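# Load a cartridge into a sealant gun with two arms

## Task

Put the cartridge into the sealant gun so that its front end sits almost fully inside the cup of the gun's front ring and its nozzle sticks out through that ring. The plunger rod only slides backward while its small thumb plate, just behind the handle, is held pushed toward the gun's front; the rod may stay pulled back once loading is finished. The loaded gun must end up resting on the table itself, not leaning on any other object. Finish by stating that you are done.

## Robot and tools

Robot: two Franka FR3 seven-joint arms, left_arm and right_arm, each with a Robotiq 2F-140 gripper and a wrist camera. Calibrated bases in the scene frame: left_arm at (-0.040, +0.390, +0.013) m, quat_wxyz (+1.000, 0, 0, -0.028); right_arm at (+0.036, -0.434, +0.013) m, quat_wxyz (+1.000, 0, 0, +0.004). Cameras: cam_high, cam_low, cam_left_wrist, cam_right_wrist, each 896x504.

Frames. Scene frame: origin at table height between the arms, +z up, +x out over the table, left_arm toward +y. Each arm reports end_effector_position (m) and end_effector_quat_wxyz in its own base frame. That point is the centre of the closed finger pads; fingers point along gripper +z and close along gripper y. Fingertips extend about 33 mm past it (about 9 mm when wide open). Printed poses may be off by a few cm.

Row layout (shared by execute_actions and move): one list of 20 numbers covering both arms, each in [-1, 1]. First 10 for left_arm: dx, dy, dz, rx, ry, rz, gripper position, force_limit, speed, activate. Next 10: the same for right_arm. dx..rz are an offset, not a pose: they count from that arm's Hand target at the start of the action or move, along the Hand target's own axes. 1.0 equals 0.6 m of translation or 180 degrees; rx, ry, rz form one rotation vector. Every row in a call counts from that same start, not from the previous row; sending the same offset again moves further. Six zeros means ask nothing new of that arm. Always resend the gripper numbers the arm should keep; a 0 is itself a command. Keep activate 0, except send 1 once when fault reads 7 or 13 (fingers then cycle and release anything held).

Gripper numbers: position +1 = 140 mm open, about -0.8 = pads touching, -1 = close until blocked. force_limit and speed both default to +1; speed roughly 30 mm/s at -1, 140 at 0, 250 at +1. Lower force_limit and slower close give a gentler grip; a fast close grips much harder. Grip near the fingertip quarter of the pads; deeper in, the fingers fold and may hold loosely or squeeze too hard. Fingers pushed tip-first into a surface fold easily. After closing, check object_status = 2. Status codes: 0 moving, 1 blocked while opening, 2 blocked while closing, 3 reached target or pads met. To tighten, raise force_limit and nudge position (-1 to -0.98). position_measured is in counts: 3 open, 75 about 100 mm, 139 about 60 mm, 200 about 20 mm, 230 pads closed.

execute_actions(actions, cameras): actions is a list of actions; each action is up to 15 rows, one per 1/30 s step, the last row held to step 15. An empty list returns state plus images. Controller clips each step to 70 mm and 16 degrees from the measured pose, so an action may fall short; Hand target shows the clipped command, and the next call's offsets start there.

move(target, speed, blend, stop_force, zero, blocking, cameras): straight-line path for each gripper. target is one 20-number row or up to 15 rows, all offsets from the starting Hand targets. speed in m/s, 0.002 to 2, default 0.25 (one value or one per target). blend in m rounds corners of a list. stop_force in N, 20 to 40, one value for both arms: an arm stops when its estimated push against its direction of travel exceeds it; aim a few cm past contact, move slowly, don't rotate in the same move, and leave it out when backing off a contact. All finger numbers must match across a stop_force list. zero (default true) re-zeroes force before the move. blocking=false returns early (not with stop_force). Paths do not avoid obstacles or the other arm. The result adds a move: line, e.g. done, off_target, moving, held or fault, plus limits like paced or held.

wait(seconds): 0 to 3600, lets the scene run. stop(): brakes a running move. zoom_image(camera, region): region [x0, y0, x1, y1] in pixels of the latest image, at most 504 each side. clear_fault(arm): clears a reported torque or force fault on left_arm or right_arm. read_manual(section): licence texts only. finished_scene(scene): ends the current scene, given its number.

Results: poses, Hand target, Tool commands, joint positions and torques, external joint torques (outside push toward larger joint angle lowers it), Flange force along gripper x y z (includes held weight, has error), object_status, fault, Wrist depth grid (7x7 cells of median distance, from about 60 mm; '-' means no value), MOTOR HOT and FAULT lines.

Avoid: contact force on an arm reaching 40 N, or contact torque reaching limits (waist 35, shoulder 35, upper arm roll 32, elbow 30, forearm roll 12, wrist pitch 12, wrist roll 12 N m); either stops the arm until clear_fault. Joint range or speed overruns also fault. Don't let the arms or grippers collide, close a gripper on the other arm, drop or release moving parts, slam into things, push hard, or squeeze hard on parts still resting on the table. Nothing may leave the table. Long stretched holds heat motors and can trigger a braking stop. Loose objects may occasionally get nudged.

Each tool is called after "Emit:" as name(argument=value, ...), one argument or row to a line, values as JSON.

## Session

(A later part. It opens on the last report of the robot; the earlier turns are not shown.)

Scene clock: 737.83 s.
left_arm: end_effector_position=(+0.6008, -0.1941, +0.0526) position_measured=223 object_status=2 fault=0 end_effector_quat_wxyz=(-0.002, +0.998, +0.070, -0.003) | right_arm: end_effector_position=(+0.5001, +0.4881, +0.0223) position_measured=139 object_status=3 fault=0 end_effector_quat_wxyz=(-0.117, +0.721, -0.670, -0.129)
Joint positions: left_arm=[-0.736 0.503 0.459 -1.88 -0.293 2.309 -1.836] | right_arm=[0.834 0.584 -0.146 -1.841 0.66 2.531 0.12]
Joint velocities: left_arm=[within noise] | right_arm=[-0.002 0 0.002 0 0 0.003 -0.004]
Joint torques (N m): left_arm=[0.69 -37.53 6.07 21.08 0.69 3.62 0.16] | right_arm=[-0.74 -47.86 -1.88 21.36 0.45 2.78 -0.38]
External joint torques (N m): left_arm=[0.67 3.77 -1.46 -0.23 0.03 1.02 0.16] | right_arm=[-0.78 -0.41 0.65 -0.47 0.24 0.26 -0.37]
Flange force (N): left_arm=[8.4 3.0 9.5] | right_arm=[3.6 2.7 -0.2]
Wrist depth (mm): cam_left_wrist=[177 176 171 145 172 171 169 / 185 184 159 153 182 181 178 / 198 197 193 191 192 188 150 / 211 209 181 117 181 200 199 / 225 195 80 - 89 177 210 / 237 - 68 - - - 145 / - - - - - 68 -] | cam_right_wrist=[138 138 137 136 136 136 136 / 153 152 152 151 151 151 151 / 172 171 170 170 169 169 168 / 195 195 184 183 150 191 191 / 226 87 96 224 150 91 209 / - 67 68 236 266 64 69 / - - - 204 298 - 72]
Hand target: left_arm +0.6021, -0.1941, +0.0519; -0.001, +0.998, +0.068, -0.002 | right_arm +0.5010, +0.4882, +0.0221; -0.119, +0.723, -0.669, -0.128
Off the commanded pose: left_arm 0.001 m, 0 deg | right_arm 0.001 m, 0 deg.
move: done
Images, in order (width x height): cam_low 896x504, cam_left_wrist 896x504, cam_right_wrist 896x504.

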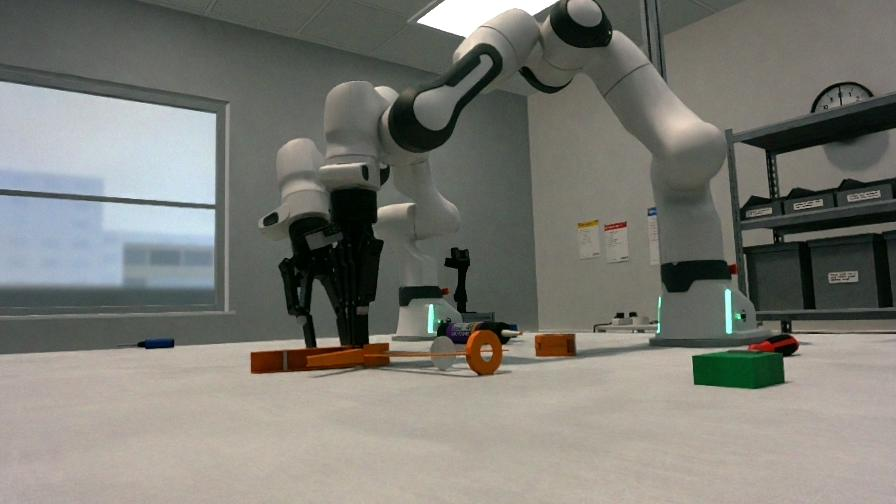

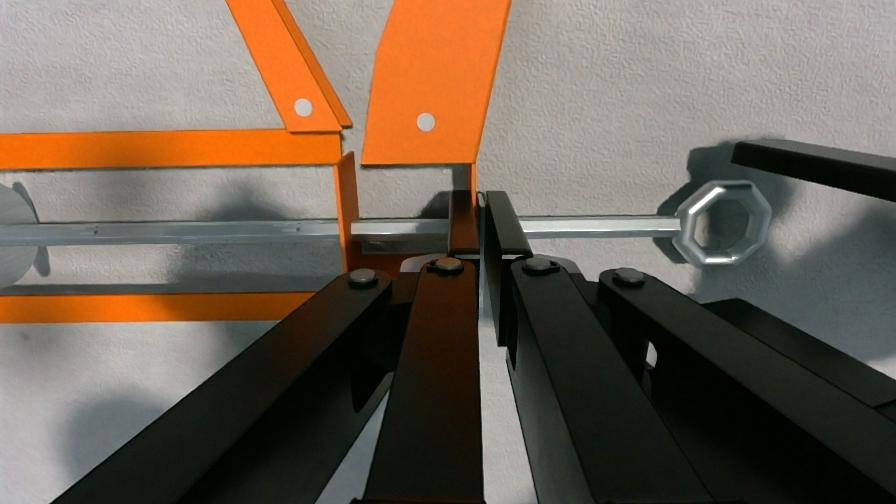

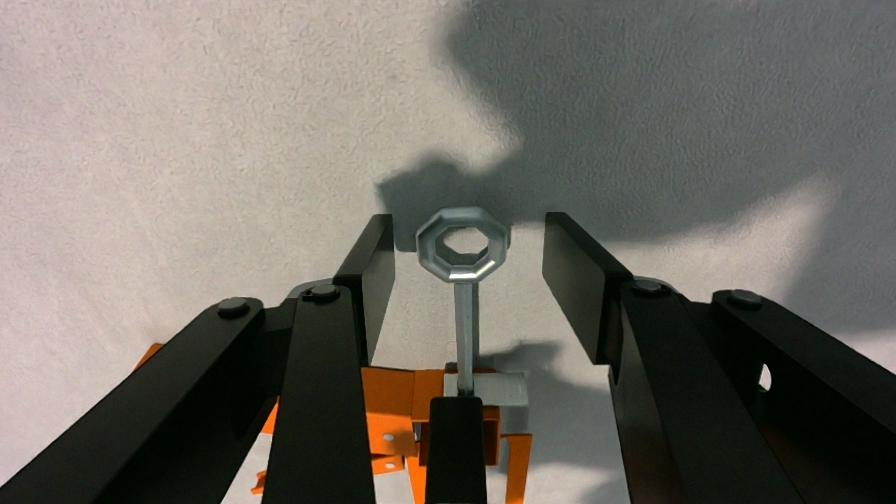

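Emit:
move(
  target=[
    [0,0,0,0,0,0,-0.98,-0.1,-1,0, 0.003,-0.004,0.008,0,0,0,-0.0785,-0.1,0,0],
    [0,0,0,0,0,0,-0.98,-0.1,-1,0, 0.003,-0.004,0.008,0,0,0,-1,-0.1,-1,0],
  ],
  speed=0.05,
  cameras=["cam_left_wrist","cam_right_wrist"],
)

Emit:
zoom_image(
  camera="cam_right_wrist",
  region=[300, 130, 640, 380],
)

Scene clock: 757.30 s.
left_arm: end_effector_position=(+0.6009, -0.1941, +0.0527) position_measured=223 object_status=2 fault=0 end_effector_quat_wxyz=(-0.002, +0.998, +0.070, -0.003) | right_arm: end_effector_position=(+0.5028, +0.4882, +0.0173) position_measured=176 object_status=0 fault=0 end_effector_quat_wxyz=(-0.118, +0.722, -0.670, -0.129)
Joint positions: left_arm=[-0.736 0.503 0.459 -1.88 -0.293 2.309 -1.836] | right_arm=[0.824 0.598 -0.138 -1.832 0.662 2.537 0.113]
Joint velocities: left_arm=[within noise] | right_arm=[0 0 0 -0.001 0 0 -0.004]
Joint torques (N m): left_arm=[0.86 -38.16 6.6 20.85 0.89 3.1 0.13] | right_arm=[-0.56 -47.41 -1.81 21.47 0.26 3.03 -0.15]
External joint torques (N m): left_arm=[0.98 3.34 -0.84 -0.62 0.22 0.49 0.13] | right_arm=[-0.8 0.23 0.45 -0.28 0.07 0.53 -0.14]
Flange force (N): left_arm=[6.8 1.7 7.5] | right_arm=[2.3 1.0 1.4]
Wrist depth (mm): cam_left_wrist=[177 175 171 145 172 171 170 / 185 184 159 153 182 181 178 / 198 197 192 192 192 186 149 / 213 209 190 117 181 188 200 / 195 195 79 - 89 163 157 / 237 - 68 - - - - / - - - - - 67 -] | cam_right_wrist=[133 133 132 132 132 131 131 / 148 147 147 146 146 146 145 / 166 166 165 164 163 163 162 / 189 188 183 171 176 185 184 / 220 206 87 205 97 89 213 / 252 65 72 229 - 70 67 / - - - 198 - - -]
Hand target: left_arm +0.6021, -0.1941, +0.0519; -0.001, +0.998, +0.068, -0.002 | right_arm +0.5034, +0.4884, +0.0170; -0.119, +0.723, -0.669, -0.128
Off the commanded pose: left_arm 0.001 m, 0 deg | right_arm 0.001 m, 0 deg.
move: done

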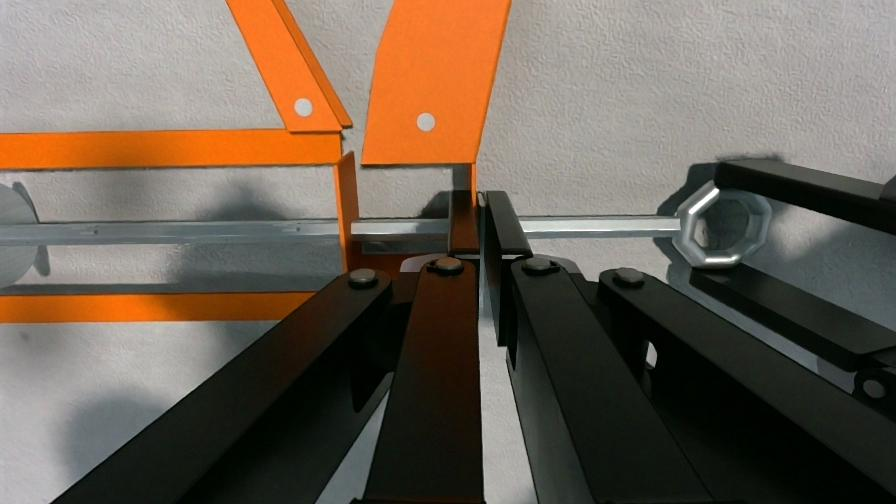

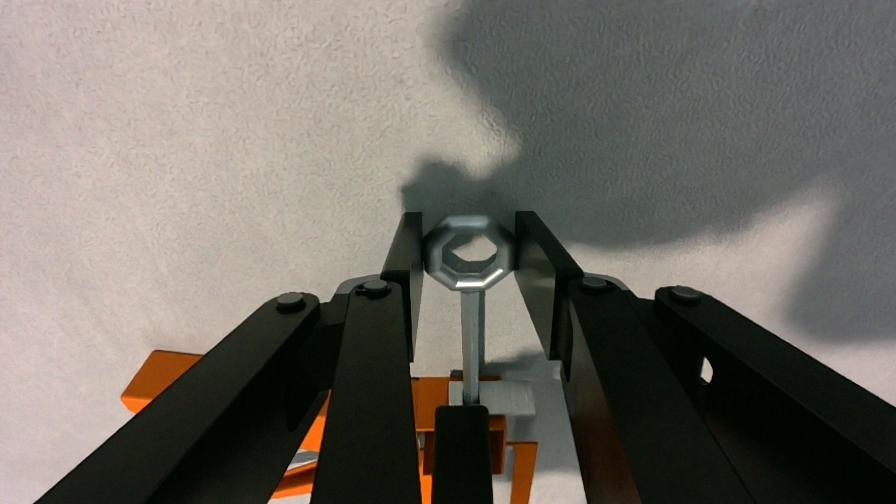

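Scaled by 1.482 from the camera's image (finer frame: 1280x720).

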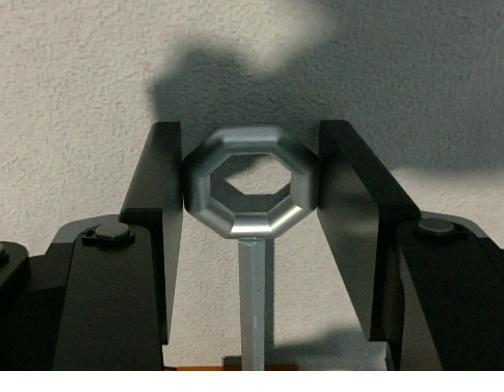

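Emit:
move(
  target=[0,0,-0.025,0,0,0,-0.98,-0.1,-1,0, -0.0114,0,-0.0313,0,0,0,-1,-0.1,-1,0],
  speed=0.04,
  cameras=["cam_left_wrist","cam_right_wrist","cam_low"],
)

Emit:
zoom_image(
  camera="cam_low",
  region=[240, 290, 530, 390],
)

Scene clock: 780.70 s.
left_arm: end_effector_position=(+0.6012, -0.1943, +0.0645) position_measured=223 object_status=2 fault=0 end_effector_quat_wxyz=(-0.001, +0.998, +0.069, -0.003) | right_arm: end_effector_position=(+0.5030, +0.4872, +0.0337) position_measured=176 object_status=2 fault=0 end_effector_quat_wxyz=(-0.118, +0.723, -0.668, -0.128)
Joint positions: left_arm=[-0.743 0.484 0.469 -1.877 -0.284 2.289 -1.839] | right_arm=[0.835 0.567 -0.154 -1.839 0.646 2.512 0.126]
Joint velocities: left_arm=[within noise] | right_arm=[0.001 0 -0.001 0.001 0 -0.002 0.005]
Joint torques (N m): left_arm=[0.07 -40.14 7.09 22.05 1.46 2.59 -0.09] | right_arm=[0.19 -50.05 -2.95 22.48 -0.12 2.62 0.08]
External joint torques (N m): left_arm=[0.35 0.83 -0.06 0.35 0.79 -0.02 -0.09] | right_arm=[0.18 -3.1 -0.36 0.56 -0.36 0.11 0.09]
Flange force (N): left_arm=[3.4 1.4 0.5] | right_arm=[0.3 4.6 -6.7]
Wrist depth (mm): cam_left_wrist=[188 187 156 146 183 181 180 / 196 195 161 154 193 192 190 / 209 209 205 203 205 196 150 / 222 222 185 117 179 183 212 / 239 201 79 - 89 89 160 / 252 - 68 - - - - / - - - - - 68 -] | cam_right_wrist=[149 149 148 147 146 146 146 / 165 165 163 163 162 162 162 / 185 185 183 183 182 182 181 / 211 210 204 171 196 207 205 / 246 230 87 227 97 89 235 / 283 65 72 231 - 70 67 / - - - 194 - - -]
Hand target: left_arm +0.6021, -0.1942, +0.0669; -0.001, +0.998, +0.068, -0.002 | right_arm +0.5034, +0.4884, +0.0370; -0.119, +0.723, -0.669, -0.128
Off the commanded pose: left_arm 0.003 m, 0 deg | right_arm 0.003 m, 0 deg.
move: done
Images, in order (width x height): cam_low 896x504, cam_left_wrist 896x504, cam_right_wrist 896x504.

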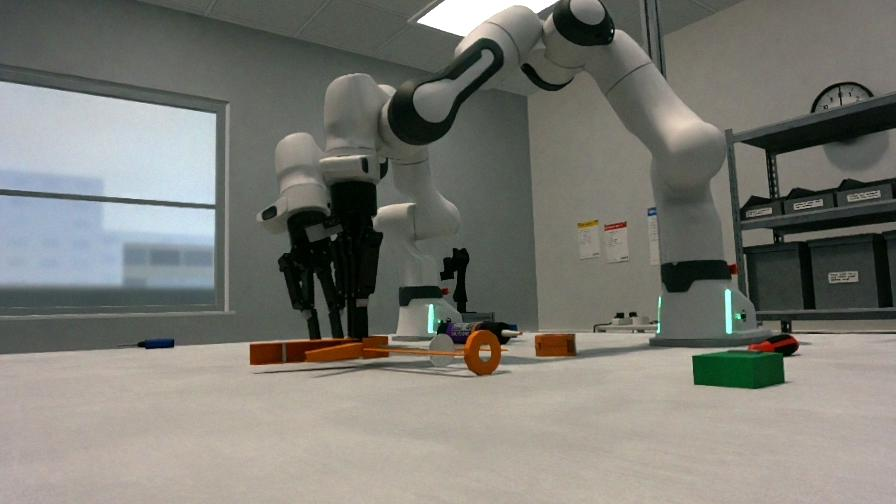

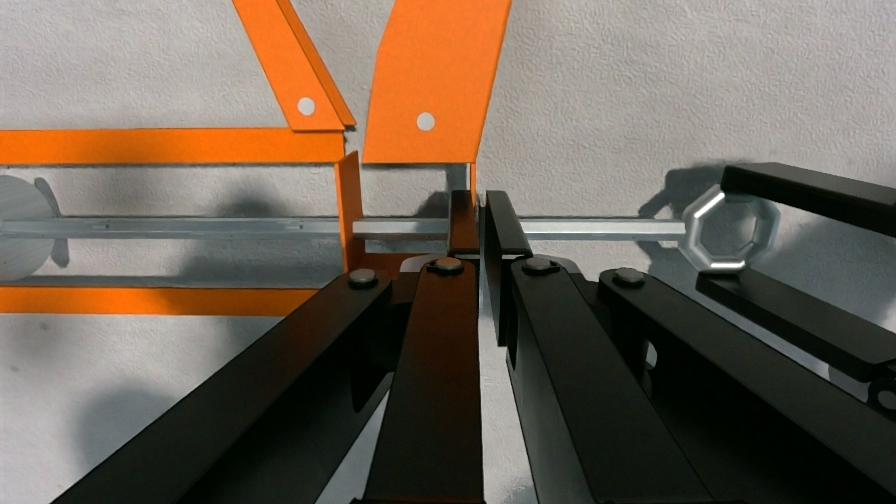

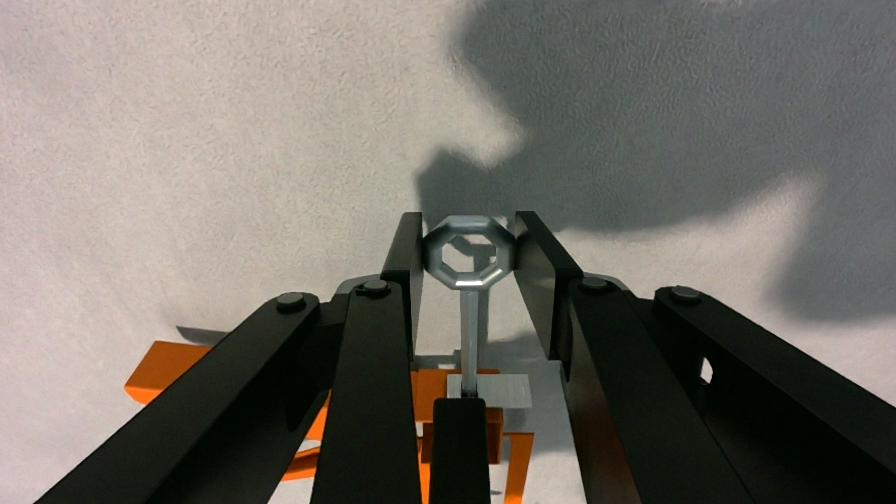

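Scaled by 1.738 from the camera's image (finer frame: 1280x720).

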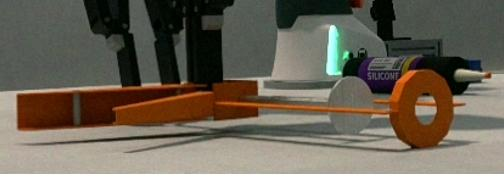

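Emit:
move(
  target=[0,0,0,0,0,0,-0.98,-0.1,-1,0, 0.0469,0.0001,-0.0171,0,0,0,-1,-0.1,-1,0],
  speed=0.03,
  cameras=["cam_left_wrist","cam_right_wrist"],
)

Scene clock: 797.83 s.
left_arm: end_effector_position=(+0.6000, -0.2009, +0.0660) position_measured=223 object_status=2 fault=0 end_effector_quat_wxyz=(+0.000, +0.998, +0.064, -0.002) | right_arm: end_effector_position=(+0.5014, +0.4633, +0.0361) position_measured=176 object_status=2 fault=0 end_effector_quat_wxyz=(-0.116, +0.721, -0.670, -0.131)
Joint positions: left_arm=[-0.752 0.483 0.468 -1.874 -0.284 2.287 -1.839] | right_arm=[0.797 0.523 -0.141 -1.9 0.651 2.519 0.092]
Joint velocities: left_arm=[within noise] | right_arm=[0 0.001 0.003 0 0 0 -0.006]
Joint torques (N m): left_arm=[3.46 -38.69 9.85 20.82 1.6 2.59 -0.01] | right_arm=[-3.14 -47.72 -4.2 20.24 -0.51 2.71 -0.53]
External joint torques (N m): left_arm=[3.31 2.4 2.36 -0.9 0.92 -0.03 -0.01] | right_arm=[-3.09 -1.83 -1.95 -1.57 -0.73 0.22 -0.52]
Flange force (N): left_arm=[6.2 -2.6 3.2] | right_arm=[8.1 6.0 -6.8]
Wrist depth (mm): cam_left_wrist=[189 188 172 147 184 183 182 / 197 196 162 154 195 193 192 / 208 210 206 205 203 202 171 / 221 223 185 113 179 183 212 / 240 201 79 - 89 224 160 / - - 68 - - - - / - - - - - 68 -] | cam_right_wrist=[150 150 150 149 149 149 149 / 166 165 165 165 165 165 164 / 186 186 186 186 185 184 184 / 212 213 206 167 199 210 209 / 246 232 87 230 97 89 243 / 284 65 72 250 - 70 67 / - - - 211 - - -]
Hand target: left_arm +0.6021, -0.1942, +0.0669; -0.001, +0.998, +0.068, -0.002 | right_arm +0.5056, +0.4585, +0.0369; -0.119, +0.723, -0.669, -0.128
Off the commanded pose: left_arm 0.007 m, 1 deg | right_arm 0.006 m, 0 deg.
move: off_target (right_arm)

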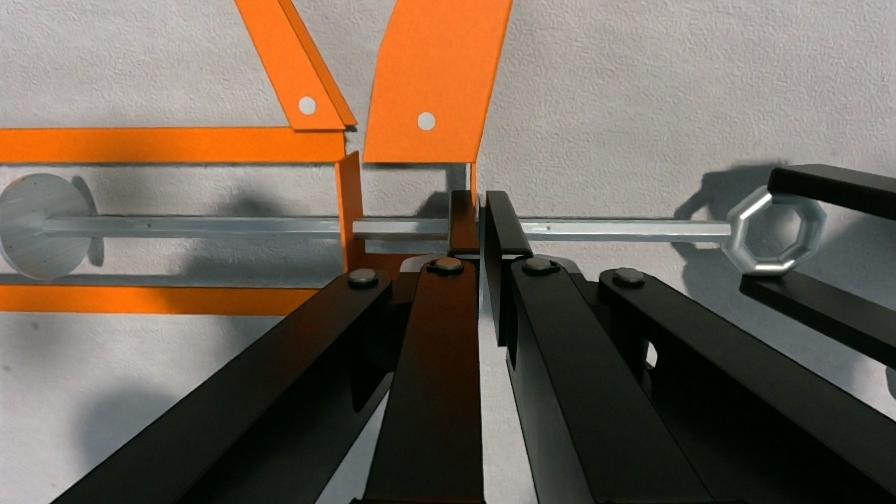

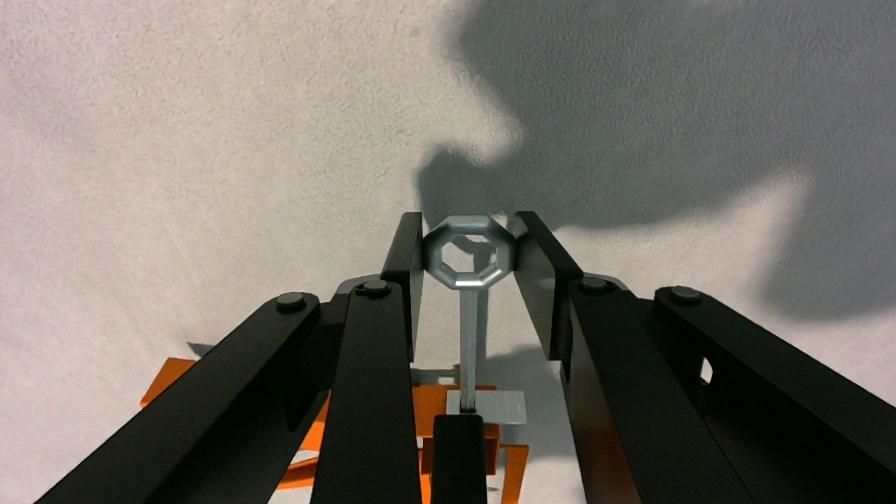

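Emit:
move(
  target=[0,0,0,0,0,0,-0.98,-0.1,-1,0, 0.102,0.0002,-0.0365,0,0,0,-1,-0.1,-1,0],
  speed=0.04,
  cameras=["cam_left_wrist","cam_right_wrist","cam_low"],
)

Scene clock: 811.90 s.
left_arm: end_effector_position=(+0.5999, -0.2010, +0.0660) position_measured=223 object_status=2 fault=0 end_effector_quat_wxyz=(+0.000, +0.998, +0.064, -0.002) | right_arm: end_effector_position=(+0.5061, +0.4004, +0.0373) position_measured=176 object_status=2 fault=0 end_effector_quat_wxyz=(-0.117, +0.722, -0.669, -0.132)
Joint positions: left_arm=[-0.752 0.483 0.468 -1.874 -0.284 2.287 -1.839] | right_arm=[0.696 0.443 -0.121 -2.02 0.664 2.529 -0.022]
Joint velocities: left_arm=[within noise] | right_arm=[-0.001 0 -0.001 -0.001 -0.001 0 -0.005]
Joint torques (N m): left_arm=[3.55 -39.69 10.27 20.73 1.65 2.24 0.02] | right_arm=[-3.6 -43.78 -4.23 19.3 -0.43 2.84 -0.56]
External joint torques (N m): left_arm=[3.5 1.4 2.86 -0.98 0.97 -0.38 0.02] | right_arm=[-3.7 -0.72 -2.71 -1.87 -0.6 0.46 -0.55]
Flange force (N): left_arm=[4.0 -4.0 0.7] | right_arm=[8.5 4.8 -4.6]
Wrist depth (mm): cam_left_wrist=[189 188 172 147 185 183 182 / 197 196 162 154 194 193 192 / 211 207 205 205 206 204 203 / 220 187 185 114 179 216 214 / 239 201 79 - 89 224 228 / 253 - 68 - - - 239 / - - - - - 67 -] | cam_right_wrist=[150 150 150 150 149 149 149 / 167 166 165 166 165 165 165 / 187 186 186 185 185 185 185 / 213 212 207 167 199 210 210 / 247 232 87 230 97 89 244 / 283 65 72 283 - 70 67 / - - - 280 - - -]
Hand target: left_arm +0.6021, -0.1942, +0.0669; -0.001, +0.998, +0.068, -0.002 | right_arm +0.5105, +0.3937, +0.0365; -0.119, +0.723, -0.669, -0.128
Off the commanded pose: left_arm 0.007 m, 1 deg | right_arm 0.008 m, 0 deg.
move: off_target (right_arm)
Images, in order (width x height): cam_low 896x504, cam_left_wrist 896x504, cam_right_wrist 896x504.

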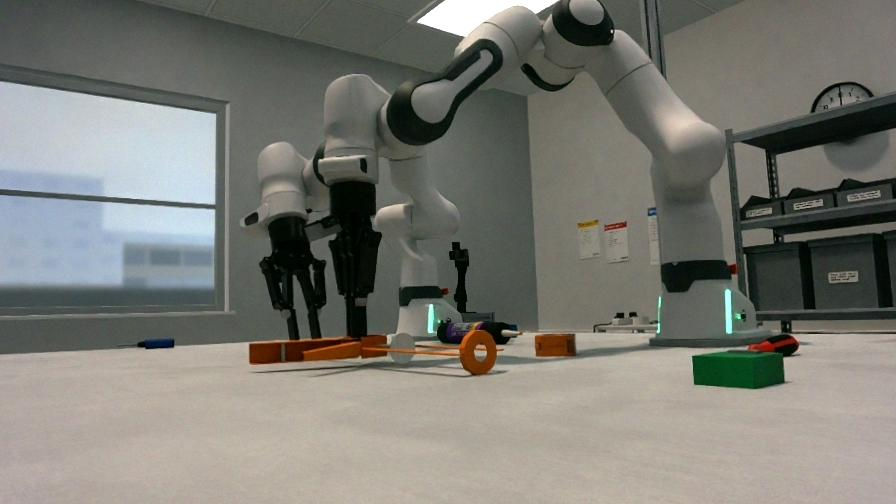

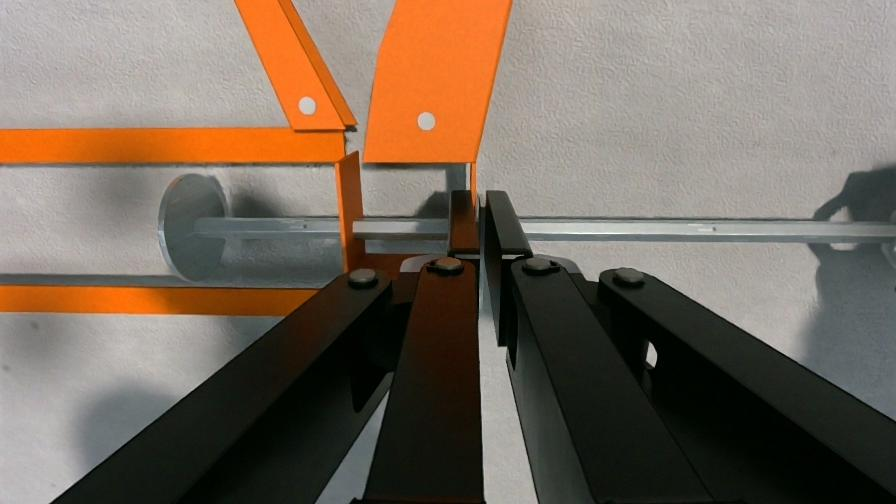

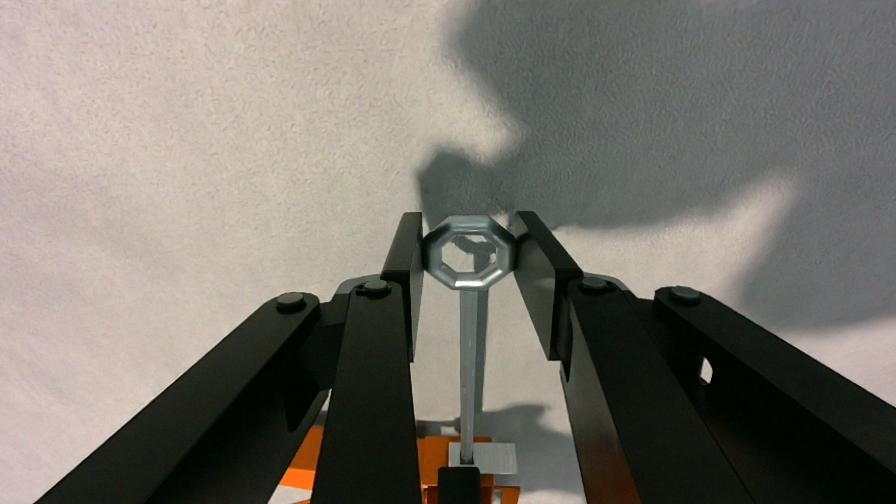

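Emit:
move(
  target=[0,0,0,0,0,0,-0.98,-0.1,-1,0, 0.094,0.0002,-0.0343,0,0,0,-1,-0.1,-1,0],
  speed=0.03,
  cameras=["cam_left_wrist","cam_right_wrist","cam_low"],
)

Scene clock: 824.00 s.
left_arm: end_effector_position=(+0.5999, -0.2011, +0.0660) position_measured=223 object_status=2 fault=0 end_effector_quat_wxyz=(+0.000, +0.998, +0.064, -0.002) | right_arm: end_effector_position=(+0.5118, +0.3414, +0.0379) position_measured=176 object_status=2 fault=0 end_effector_quat_wxyz=(-0.119, +0.723, -0.667, -0.131)
Joint positions: left_arm=[-0.752 0.483 0.468 -1.874 -0.285 2.287 -1.839] | right_arm=[0.599 0.384 -0.112 -2.107 0.669 2.527 -0.129]
Joint velocities: left_arm=[within noise] | right_arm=[-0.002 -0.001 -0.001 0.002 0 0 -0.006]
Joint torques (N m): left_arm=[3.55 -40.74 10.43 21.63 1.68 2.37 0.01] | right_arm=[-4.46 -41.04 -4.4 18.93 -0.42 3.03 -0.41]
External joint torques (N m): left_arm=[3.45 0.39 2.97 -0.09 1 -0.25 0.01] | right_arm=[-4.3 -0.02 -2.98 -1.89 -0.58 0.69 -0.4]
Flange force (N): left_arm=[4.6 -3.6 -1.1] | right_arm=[8.5 3.7 -3.0]
Wrist depth (mm): cam_left_wrist=[189 188 165 146 184 183 182 / 196 196 162 154 194 193 192 / 211 206 188 202 203 201 203 / 225 223 216 114 180 216 214 / 203 201 80 - 89 83 228 / - - 68 - - - 239 / - - - - - 68 -] | cam_right_wrist=[152 150 150 150 149 149 149 / 168 167 166 166 166 165 164 / 188 188 187 186 186 185 184 / 214 213 207 167 200 211 210 / 249 233 87 232 97 89 242 / 286 65 72 282 - 70 67 / - - - 332 - - -]
Hand target: left_arm +0.6021, -0.1942, +0.0669; -0.001, +0.998, +0.068, -0.002 | right_arm +0.5150, +0.3338, +0.0364; -0.119, +0.723, -0.669, -0.128
Off the commanded pose: left_arm 0.007 m, 1 deg | right_arm 0.008 m, 0 deg.
move: off_target (right_arm)
Images, in order (width x height): cam_low 896x504, cam_left_wrist 896x504, cam_right_wrist 896x504.

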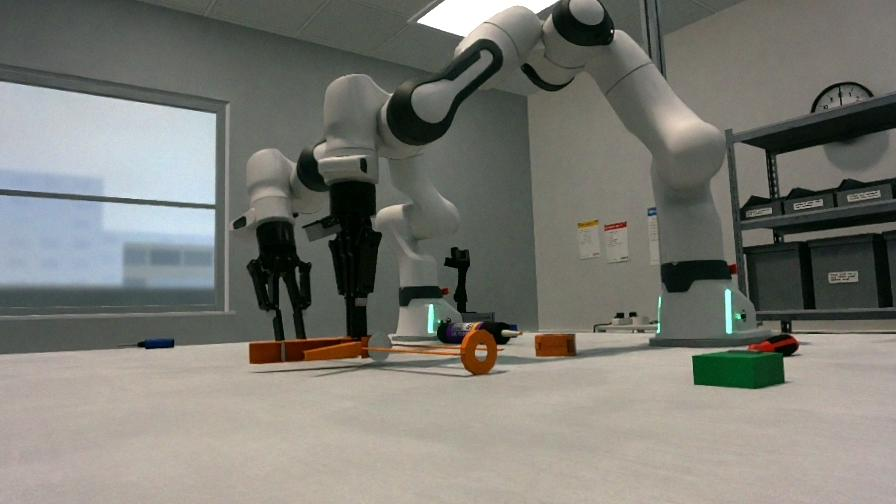

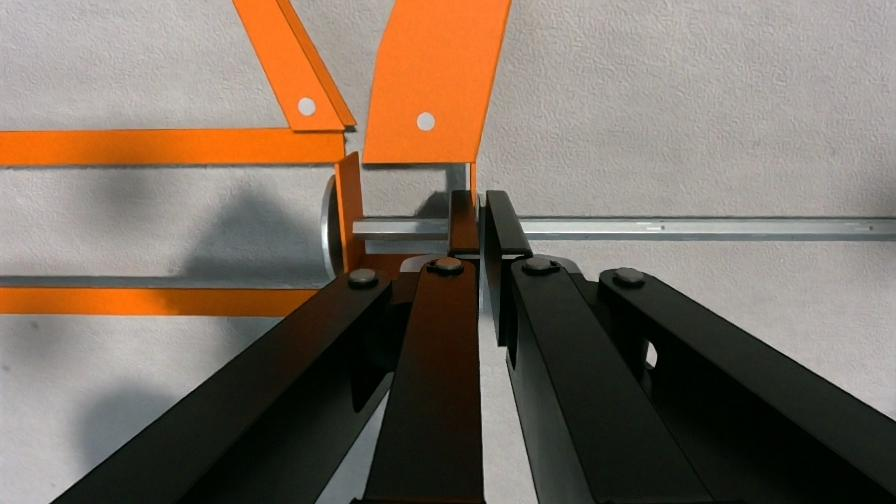

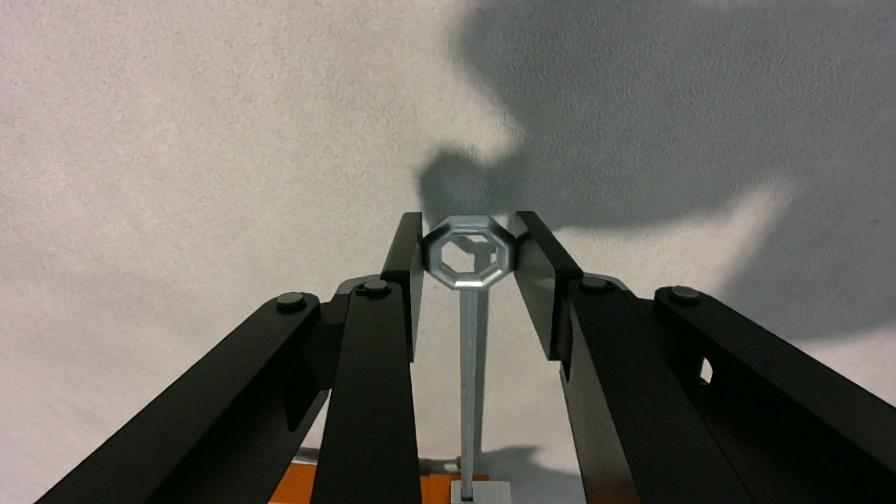

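Emit:
move(
  target=[0,0,0,0,0,0,-0.98,-0.1,-1,0, 0.0085,0,-0.0025,0,0,0,-1,-0.1,-1,0],
  speed=0.03,
  cameras=["cam_left_wrist"],
)

Scene clock: 846.37 s.
left_arm: end_effector_position=(+0.5996, -0.2020, +0.0659) position_measured=223 object_status=2 fault=0 end_effector_quat_wxyz=(+0.001, +0.998, +0.064, -0.003) | right_arm: end_effector_position=(+0.5120, +0.3374, +0.0380) position_measured=176 object_status=2 fault=0 end_effector_quat_wxyz=(-0.119, +0.724, -0.667, -0.131)
Joint positions: left_arm=[-0.753 0.483 0.468 -1.874 -0.286 2.287 -1.839] | right_arm=[0.59 0.38 -0.11 -2.113 0.67 2.527 -0.138]
Joint torques (N m): left_arm=[3.86 -40.84 10.88 21.3 1.9 2.28 -0.01] | right_arm=[-4.4 -40.76 -4.42 18.6 -0.56 3.05 -0.43]
External joint torques (N m): left_arm=[3.82 0.29 3.49 -0.43 1.22 -0.34 -0.01] | right_arm=[-4.46 -0.05 -3.25 -2.1 -0.71 0.76 -0.42]
Flange force (N): left_arm=[3.4 -4.8 -1.7] | right_arm=[8.9 4.4 -3.5]
Wrist depth (mm): cam_left_wrist=[189 188 172 146 185 183 182 / 197 196 162 154 194 193 192 / 211 210 188 205 206 204 203 / 224 222 183 113 180 215 214 / 240 201 79 - 89 89 228 / 253 - 68 - - - 237 / - - - - - 67 -] | cam_right_wrist=[152 151 150 150 150 149 149 / 168 167 167 166 165 165 165 / 189 188 187 186 186 184 185 / 215 213 207 167 200 210 210 / 251 233 87 232 97 89 243 / 286 65 72 283 - 70 67 / - - - 330 - - -]
Hand target: left_arm +0.6021, -0.1942, +0.0669; -0.001, +0.998, +0.068, -0.002 | right_arm +0.5155, +0.3285, +0.0361; -0.119, +0.723, -0.669, -0.128
Off the commanded pose: left_arm 0.008 m, 1 deg | right_arm 0.010 m, 0 deg.
move: off_target (right_arm)

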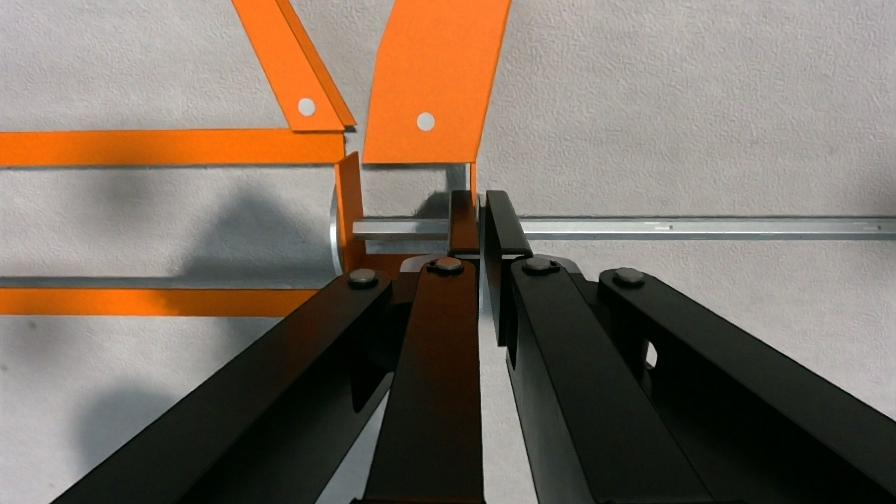

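Emit:
move(
  target=[
    [0,0,0,0,0,0,-0.98,-0.1,-1,0, -0.0125,0,0.0046,0,0,0,-1,-0.1,-1,0],
    [0,0,0.015,0,0,0,-0.98,-0.1,-1,0, -0.0022,0,0.0328,0,0,0,-1,-0.1,-1,0],
  ],
  speed=0.03,
  blend=0.002,
  cameras=["cam_left_wrist","cam_low","cam_right_wrist"],
)

Emit:
zoom_image(
  camera="cam_low",
  region=[200, 290, 530, 390],
)

Scene clock: 864.27 s.
left_arm: end_effector_position=(+0.5984, -0.1985, +0.0569) position_measured=223 object_status=2 fault=0 end_effector_quat_wxyz=(-0.002, +0.998, +0.067, -0.005) | right_arm: end_effector_position=(+0.5102, +0.3418, +0.0195) position_measured=176 object_status=2 fault=0 end_effector_quat_wxyz=(-0.117, +0.723, -0.668, -0.132)
Joint positions: left_arm=[-0.748 0.497 0.465 -1.878 -0.29 2.296 -1.839] | right_arm=[0.587 0.421 -0.093 -2.101 0.692 2.551 -0.153]
Joint velocities: left_arm=[within noise] | right_arm=[-0.001 -0.001 0 -0.001 0.001 0.003 -0.005]
Joint torques (N m): left_arm=[3.13 -39.88 8.89 21.29 1 3.03 0.22] | right_arm=[-2.99 -40.98 -3.12 19.6 -0.07 3.24 -0.48]
External joint torques (N m): left_arm=[3.1 1.44 1.35 -0.24 0.33 0.42 0.22] | right_arm=[-3.1 0.75 -2.04 -0.79 -0.17 0.96 -0.47]
Flange force (N): left_arm=[6.3 -2.3 3.6] | right_arm=[6.2 0.1 1.1]
Wrist depth (mm): cam_left_wrist=[181 180 169 146 176 175 173 / 189 188 160 153 185 183 182 / 203 201 197 196 196 195 193 / 216 214 191 117 180 182 205 / 231 195 80 - 89 83 217 / 244 - 68 - - - 228 / - - - - - 68 -] | cam_right_wrist=[133 133 133 133 132 133 133 / 148 148 148 147 147 147 146 / 166 165 165 164 164 164 164 / 189 188 183 172 177 187 187 / 219 205 87 204 97 89 216 / 251 65 72 250 - 70 67 / - - - 305 - - -]
Hand target: left_arm +0.6021, -0.1941, +0.0579; -0.001, +0.998, +0.068, -0.002 | right_arm +0.5148, +0.3365, +0.0180; -0.119, +0.723, -0.669, -0.128
Off the commanded pose: left_arm 0.006 m, 0 deg | right_arm 0.007 m, 1 deg.
move: off_target (left_arm, right_arm)
Images, in order (width x height): cam_low 896x504, cam_left_wrist 896x504, cam_right_wrist 896x504.

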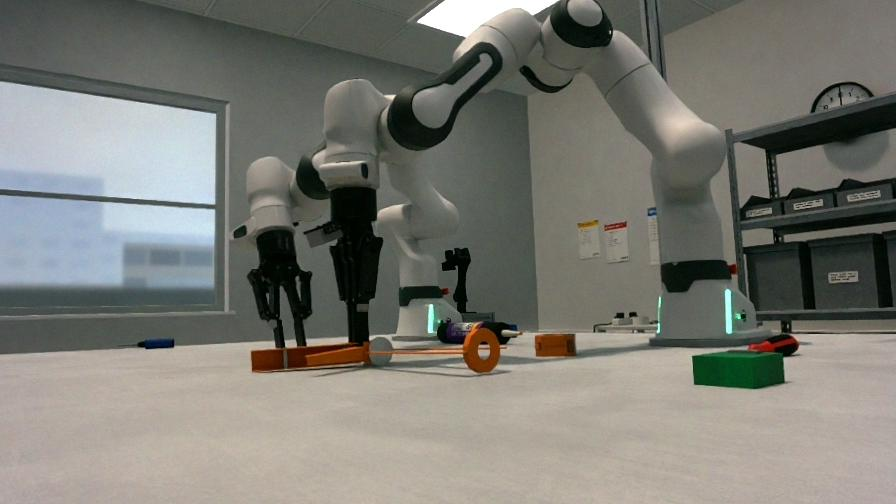

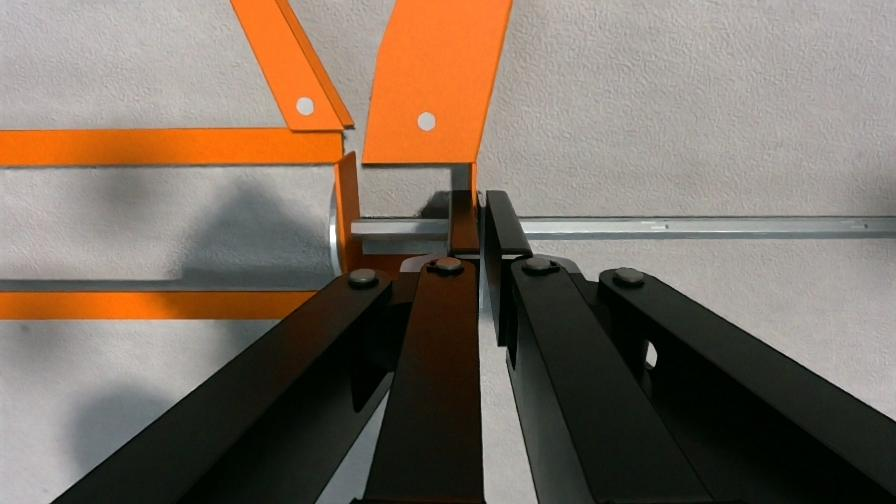

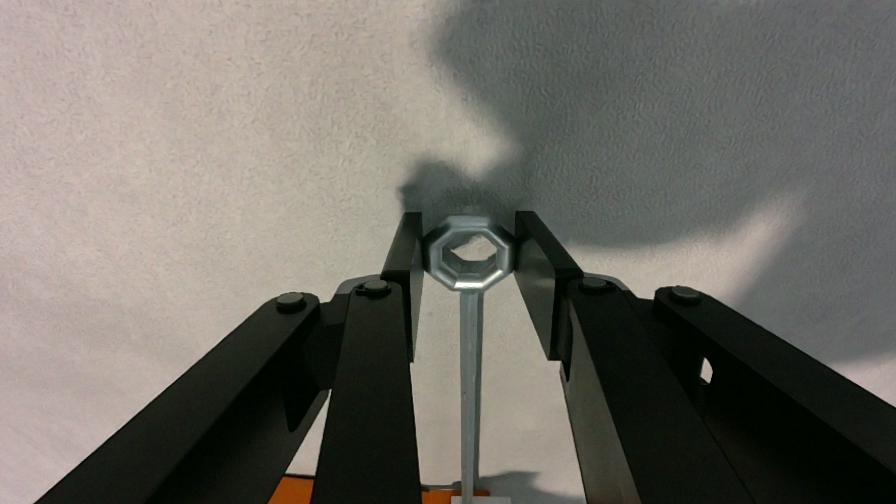

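Scaled by 1.527 from the camera's image (finer frame: 1280x720).

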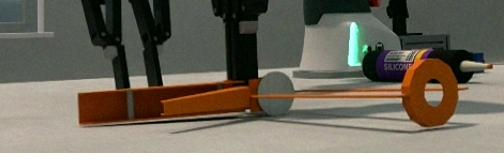

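Emit:
move(
  target=[
    [0,0,0.004,0,0,0,-0.98,-0.1,-1,0, -0.008,0,0.0035,0,0,0,-1,-0.1,-1,0],
    [0,0,0.004,0,0,0,-0.324,-1,-1,0, -0.008,0,0.0035,0,0,0,-1,-0.1,-1,0],
    [0,0,-0.1,0,0,0,-0.324,-1,-1,0, -0.008,0,0.0035,0,0,0,-1,-0.1,-1,0],
  ],
  speed=0.06,
  cameras=["cam_left_wrist","cam_low","cam_right_wrist"],
)

Emit:
zoom_image(
  camera="cam_low",
  region=[200, 290, 530, 390],
)

Scene clock: 880.27 s.
left_arm: end_effector_position=(+0.6028, -0.1951, +0.1168) position_measured=170 object_status=3 fault=0 end_effector_quat_wxyz=(+0.000, +0.998, +0.066, -0.001) | right_arm: end_effector_position=(+0.5118, +0.3430, +0.0179) position_measured=176 object_status=2 fault=0 end_effector_quat_wxyz=(-0.117, +0.724, -0.667, -0.131)
Joint positions: left_arm=[-0.771 0.409 0.506 -1.845 -0.239 2.192 -1.862] | right_arm=[0.589 0.428 -0.093 -2.096 0.693 2.555 -0.154]
Joint velocities: left_arm=[-0.001 0.001 0.002 -0.001 -0.001 -0.004 -0.002] | right_arm=[within noise]
Joint torques (N m): left_arm=[0.18 -37.99 6.05 22.57 1.21 2.32 -0.2] | right_arm=[-0.69 -42.02 -1.92 20.33 -0.11 3.06 -0.02]
External joint torques (N m): left_arm=[0.29 1.4 -0.56 -0.21 0.48 -0.3 -0.2] | right_arm=[-0.79 -0.26 -0.81 0.05 -0.2 0.78 -0.01]
Flange force (N): left_arm=[3.3 1.8 1.3] | right_arm=[1.1 0.6 -0.3]
Wrist depth (mm): cam_left_wrist=[237 235 229 203 231 229 228 / 247 245 233 213 242 240 239 / 264 262 260 256 240 249 249 / 277 274 270 267 127 266 268 / - 85 90 286 84 84 279 / - 68 - 306 - 67 - / - - - 333 - - -] | cam_right_wrist=[133 132 132 132 131 131 131 / 147 146 146 143 145 145 145 / 165 164 163 163 162 162 162 / 187 187 181 170 175 184 183 / 217 204 87 202 97 89 212 / 249 65 72 246 - 70 67 / - - - 301 - - -]
Hand target: left_arm +0.6023, -0.1943, +0.1179; -0.001, +0.998, +0.068, -0.002 | right_arm +0.5144, +0.3417, +0.0177; -0.119, +0.723, -0.669, -0.128
Off the commanded pose: left_arm 0.001 m, 0 deg | right_arm 0.003 m, 0 deg.
move: done; target 2's new numbers were sent with left_arm's hand 0.005 m and 0 deg from that target
Images, in order (width x height): cam_low 896x504, cam_left_wrist 896x504, cam_right_wrist 896x504.

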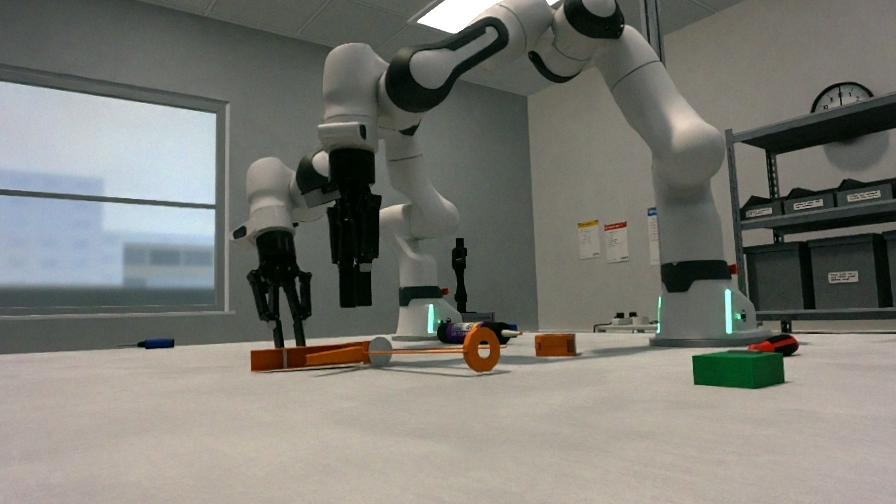

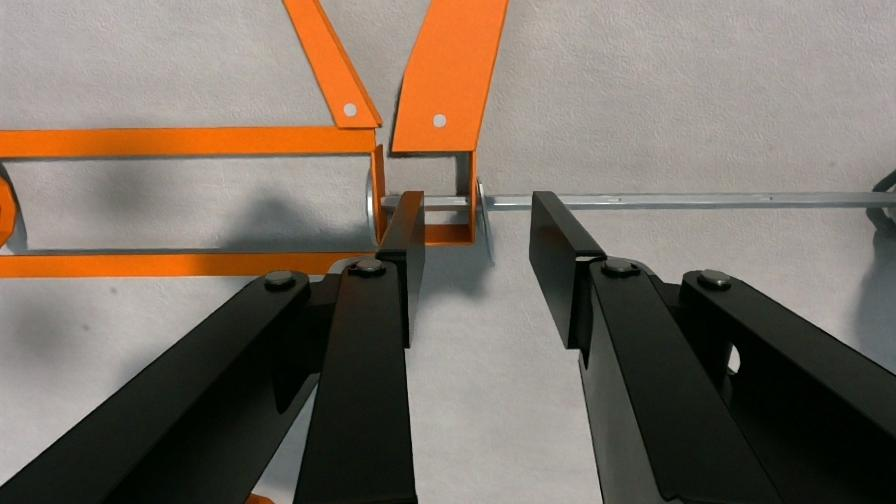

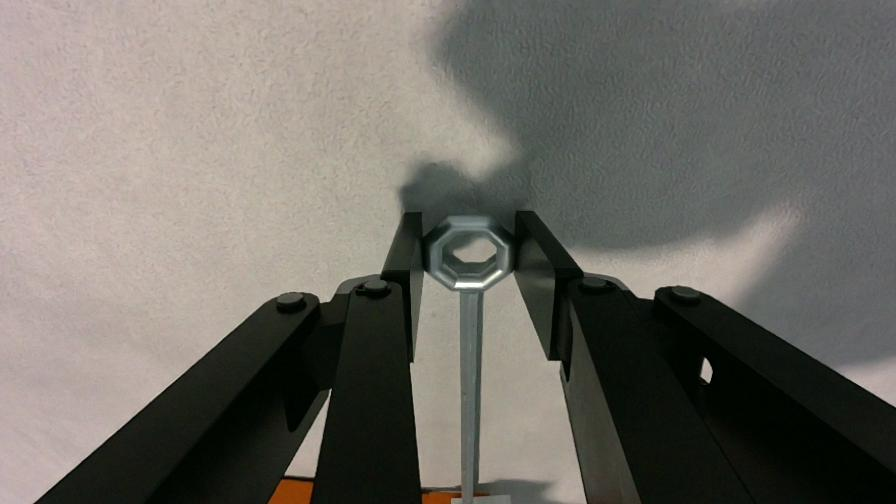

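Scaled by 1.527 from the camera's image (finer frame: 1280x720).

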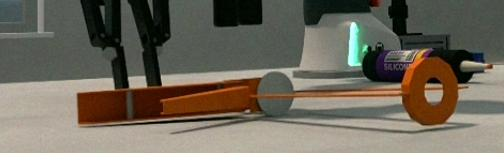

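Emit:
move(
  target=[
    [0,0,0,0,0,0,-0.324,-1,-1,0, 0,0,0,0,0,0,-0.0785,-1,-0.8,0],
    [0,0,-0.05,0,0,0,-0.324,-1,-1,0, 0.02,0,-0.25,0,0,0,-0.0785,-1,-0.8,0],
  ],
  speed=0.15,
  cameras=["cam_left_wrist","cam_low","cam_high"],
)

Scene clock: 955.47 s.
left_arm: end_effector_position=(+0.6026, -0.1950, +0.1463) position_measured=170 object_status=3 fault=0 end_effector_quat_wxyz=(-0.001, +0.998, +0.066, -0.001) | right_arm: end_effector_position=(+0.5210, +0.2796, +0.1558) position_measured=139 object_status=3 fault=0 end_effector_quat_wxyz=(-0.122, +0.724, -0.667, -0.127)
Joint positions: left_arm=[-0.789 0.373 0.529 -1.817 -0.218 2.129 -1.876] | right_arm=[0.564 0.129 -0.21 -2.134 0.499 2.302 -0.055]
Joint velocities: left_arm=[within noise] | right_arm=[0 0 0 0.001 0.001 -0.001 0.006]
Joint torques (N m): left_arm=[0.22 -37.18 5.99 23.35 1.21 2.34 -0.2] | right_arm=[-0.28 -35.41 -0.51 22.76 0.14 2.34 0.12]
External joint torques (N m): left_arm=[0.31 1.44 -0.31 -0.02 0.44 -0.29 -0.2] | right_arm=[-0.19 -0.17 0.34 -0.68 -0.44 -0.07 0.13]
Flange force (N): left_arm=[4.2 2.1 0.9] | right_arm=[0.2 3.0 -0.7]
Wrist depth (mm): cam_left_wrist=[- 263 259 233 257 256 253 / 276 272 257 244 271 269 266 / 291 292 291 282 279 281 278 / 308 304 278 304 127 298 297 / 333 85 90 323 84 84 311 / - 68 - 342 - 67 - / - - - 372 - - -] | cam_right_wrist=[264 261 259 259 257 257 254 / 294 288 287 287 284 282 282 / 328 325 323 320 319 316 313 / 374 369 348 359 150 361 355 / 435 87 96 422 129 91 388 / - 67 68 470 500 64 69 / - - - 609 - - 72]
Hand target: left_arm +0.6024, -0.1944, +0.1479; -0.001, +0.998, +0.068, -0.002 | right_arm +0.5193, +0.2791, +0.1544; -0.119, +0.723, -0.669, -0.128
Off the commanded pose: left_arm 0.002 m, 0 deg | right_arm 0.002 m, 1 deg.
move: done
Images, in order (width x height): cam_high 896x504, cam_low 896x504, cam_left_wrist 896x504.

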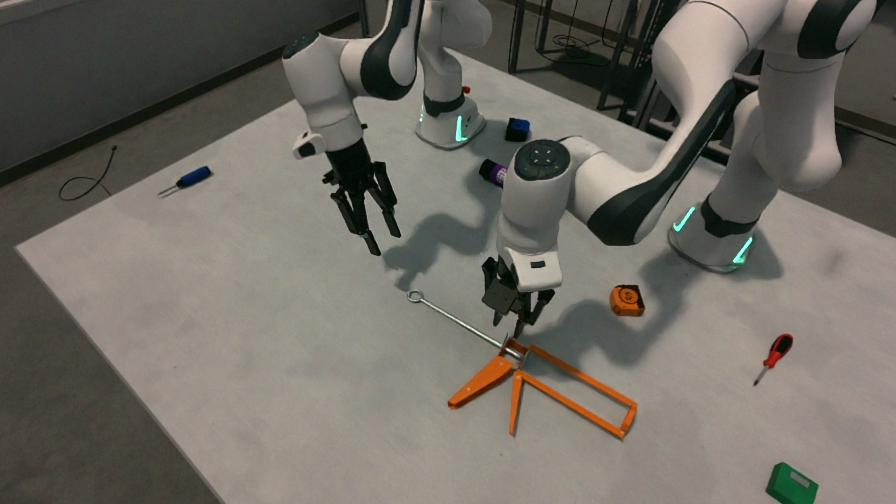

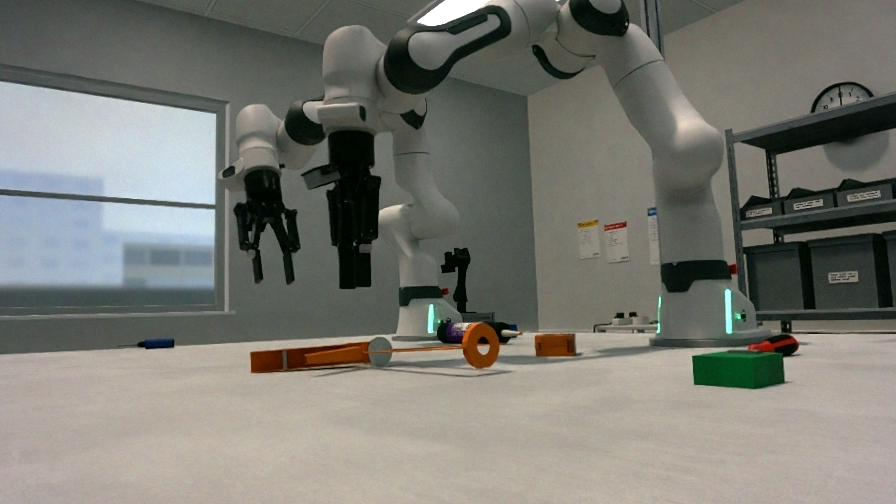

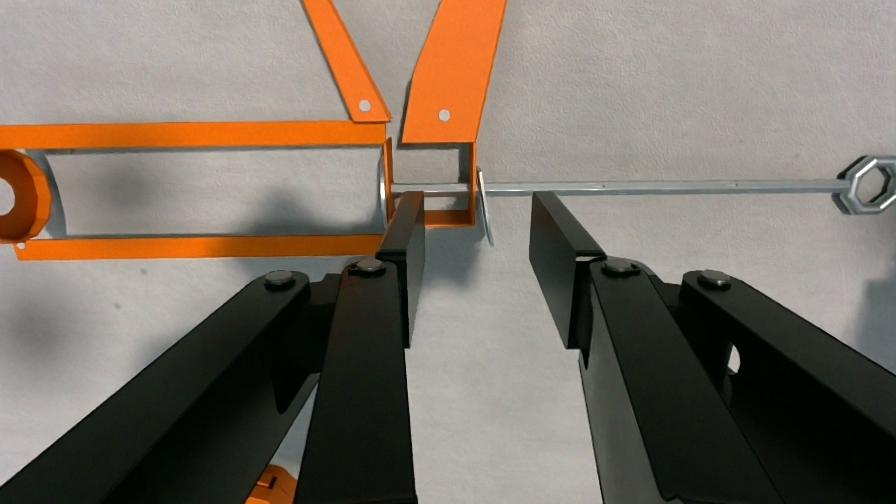

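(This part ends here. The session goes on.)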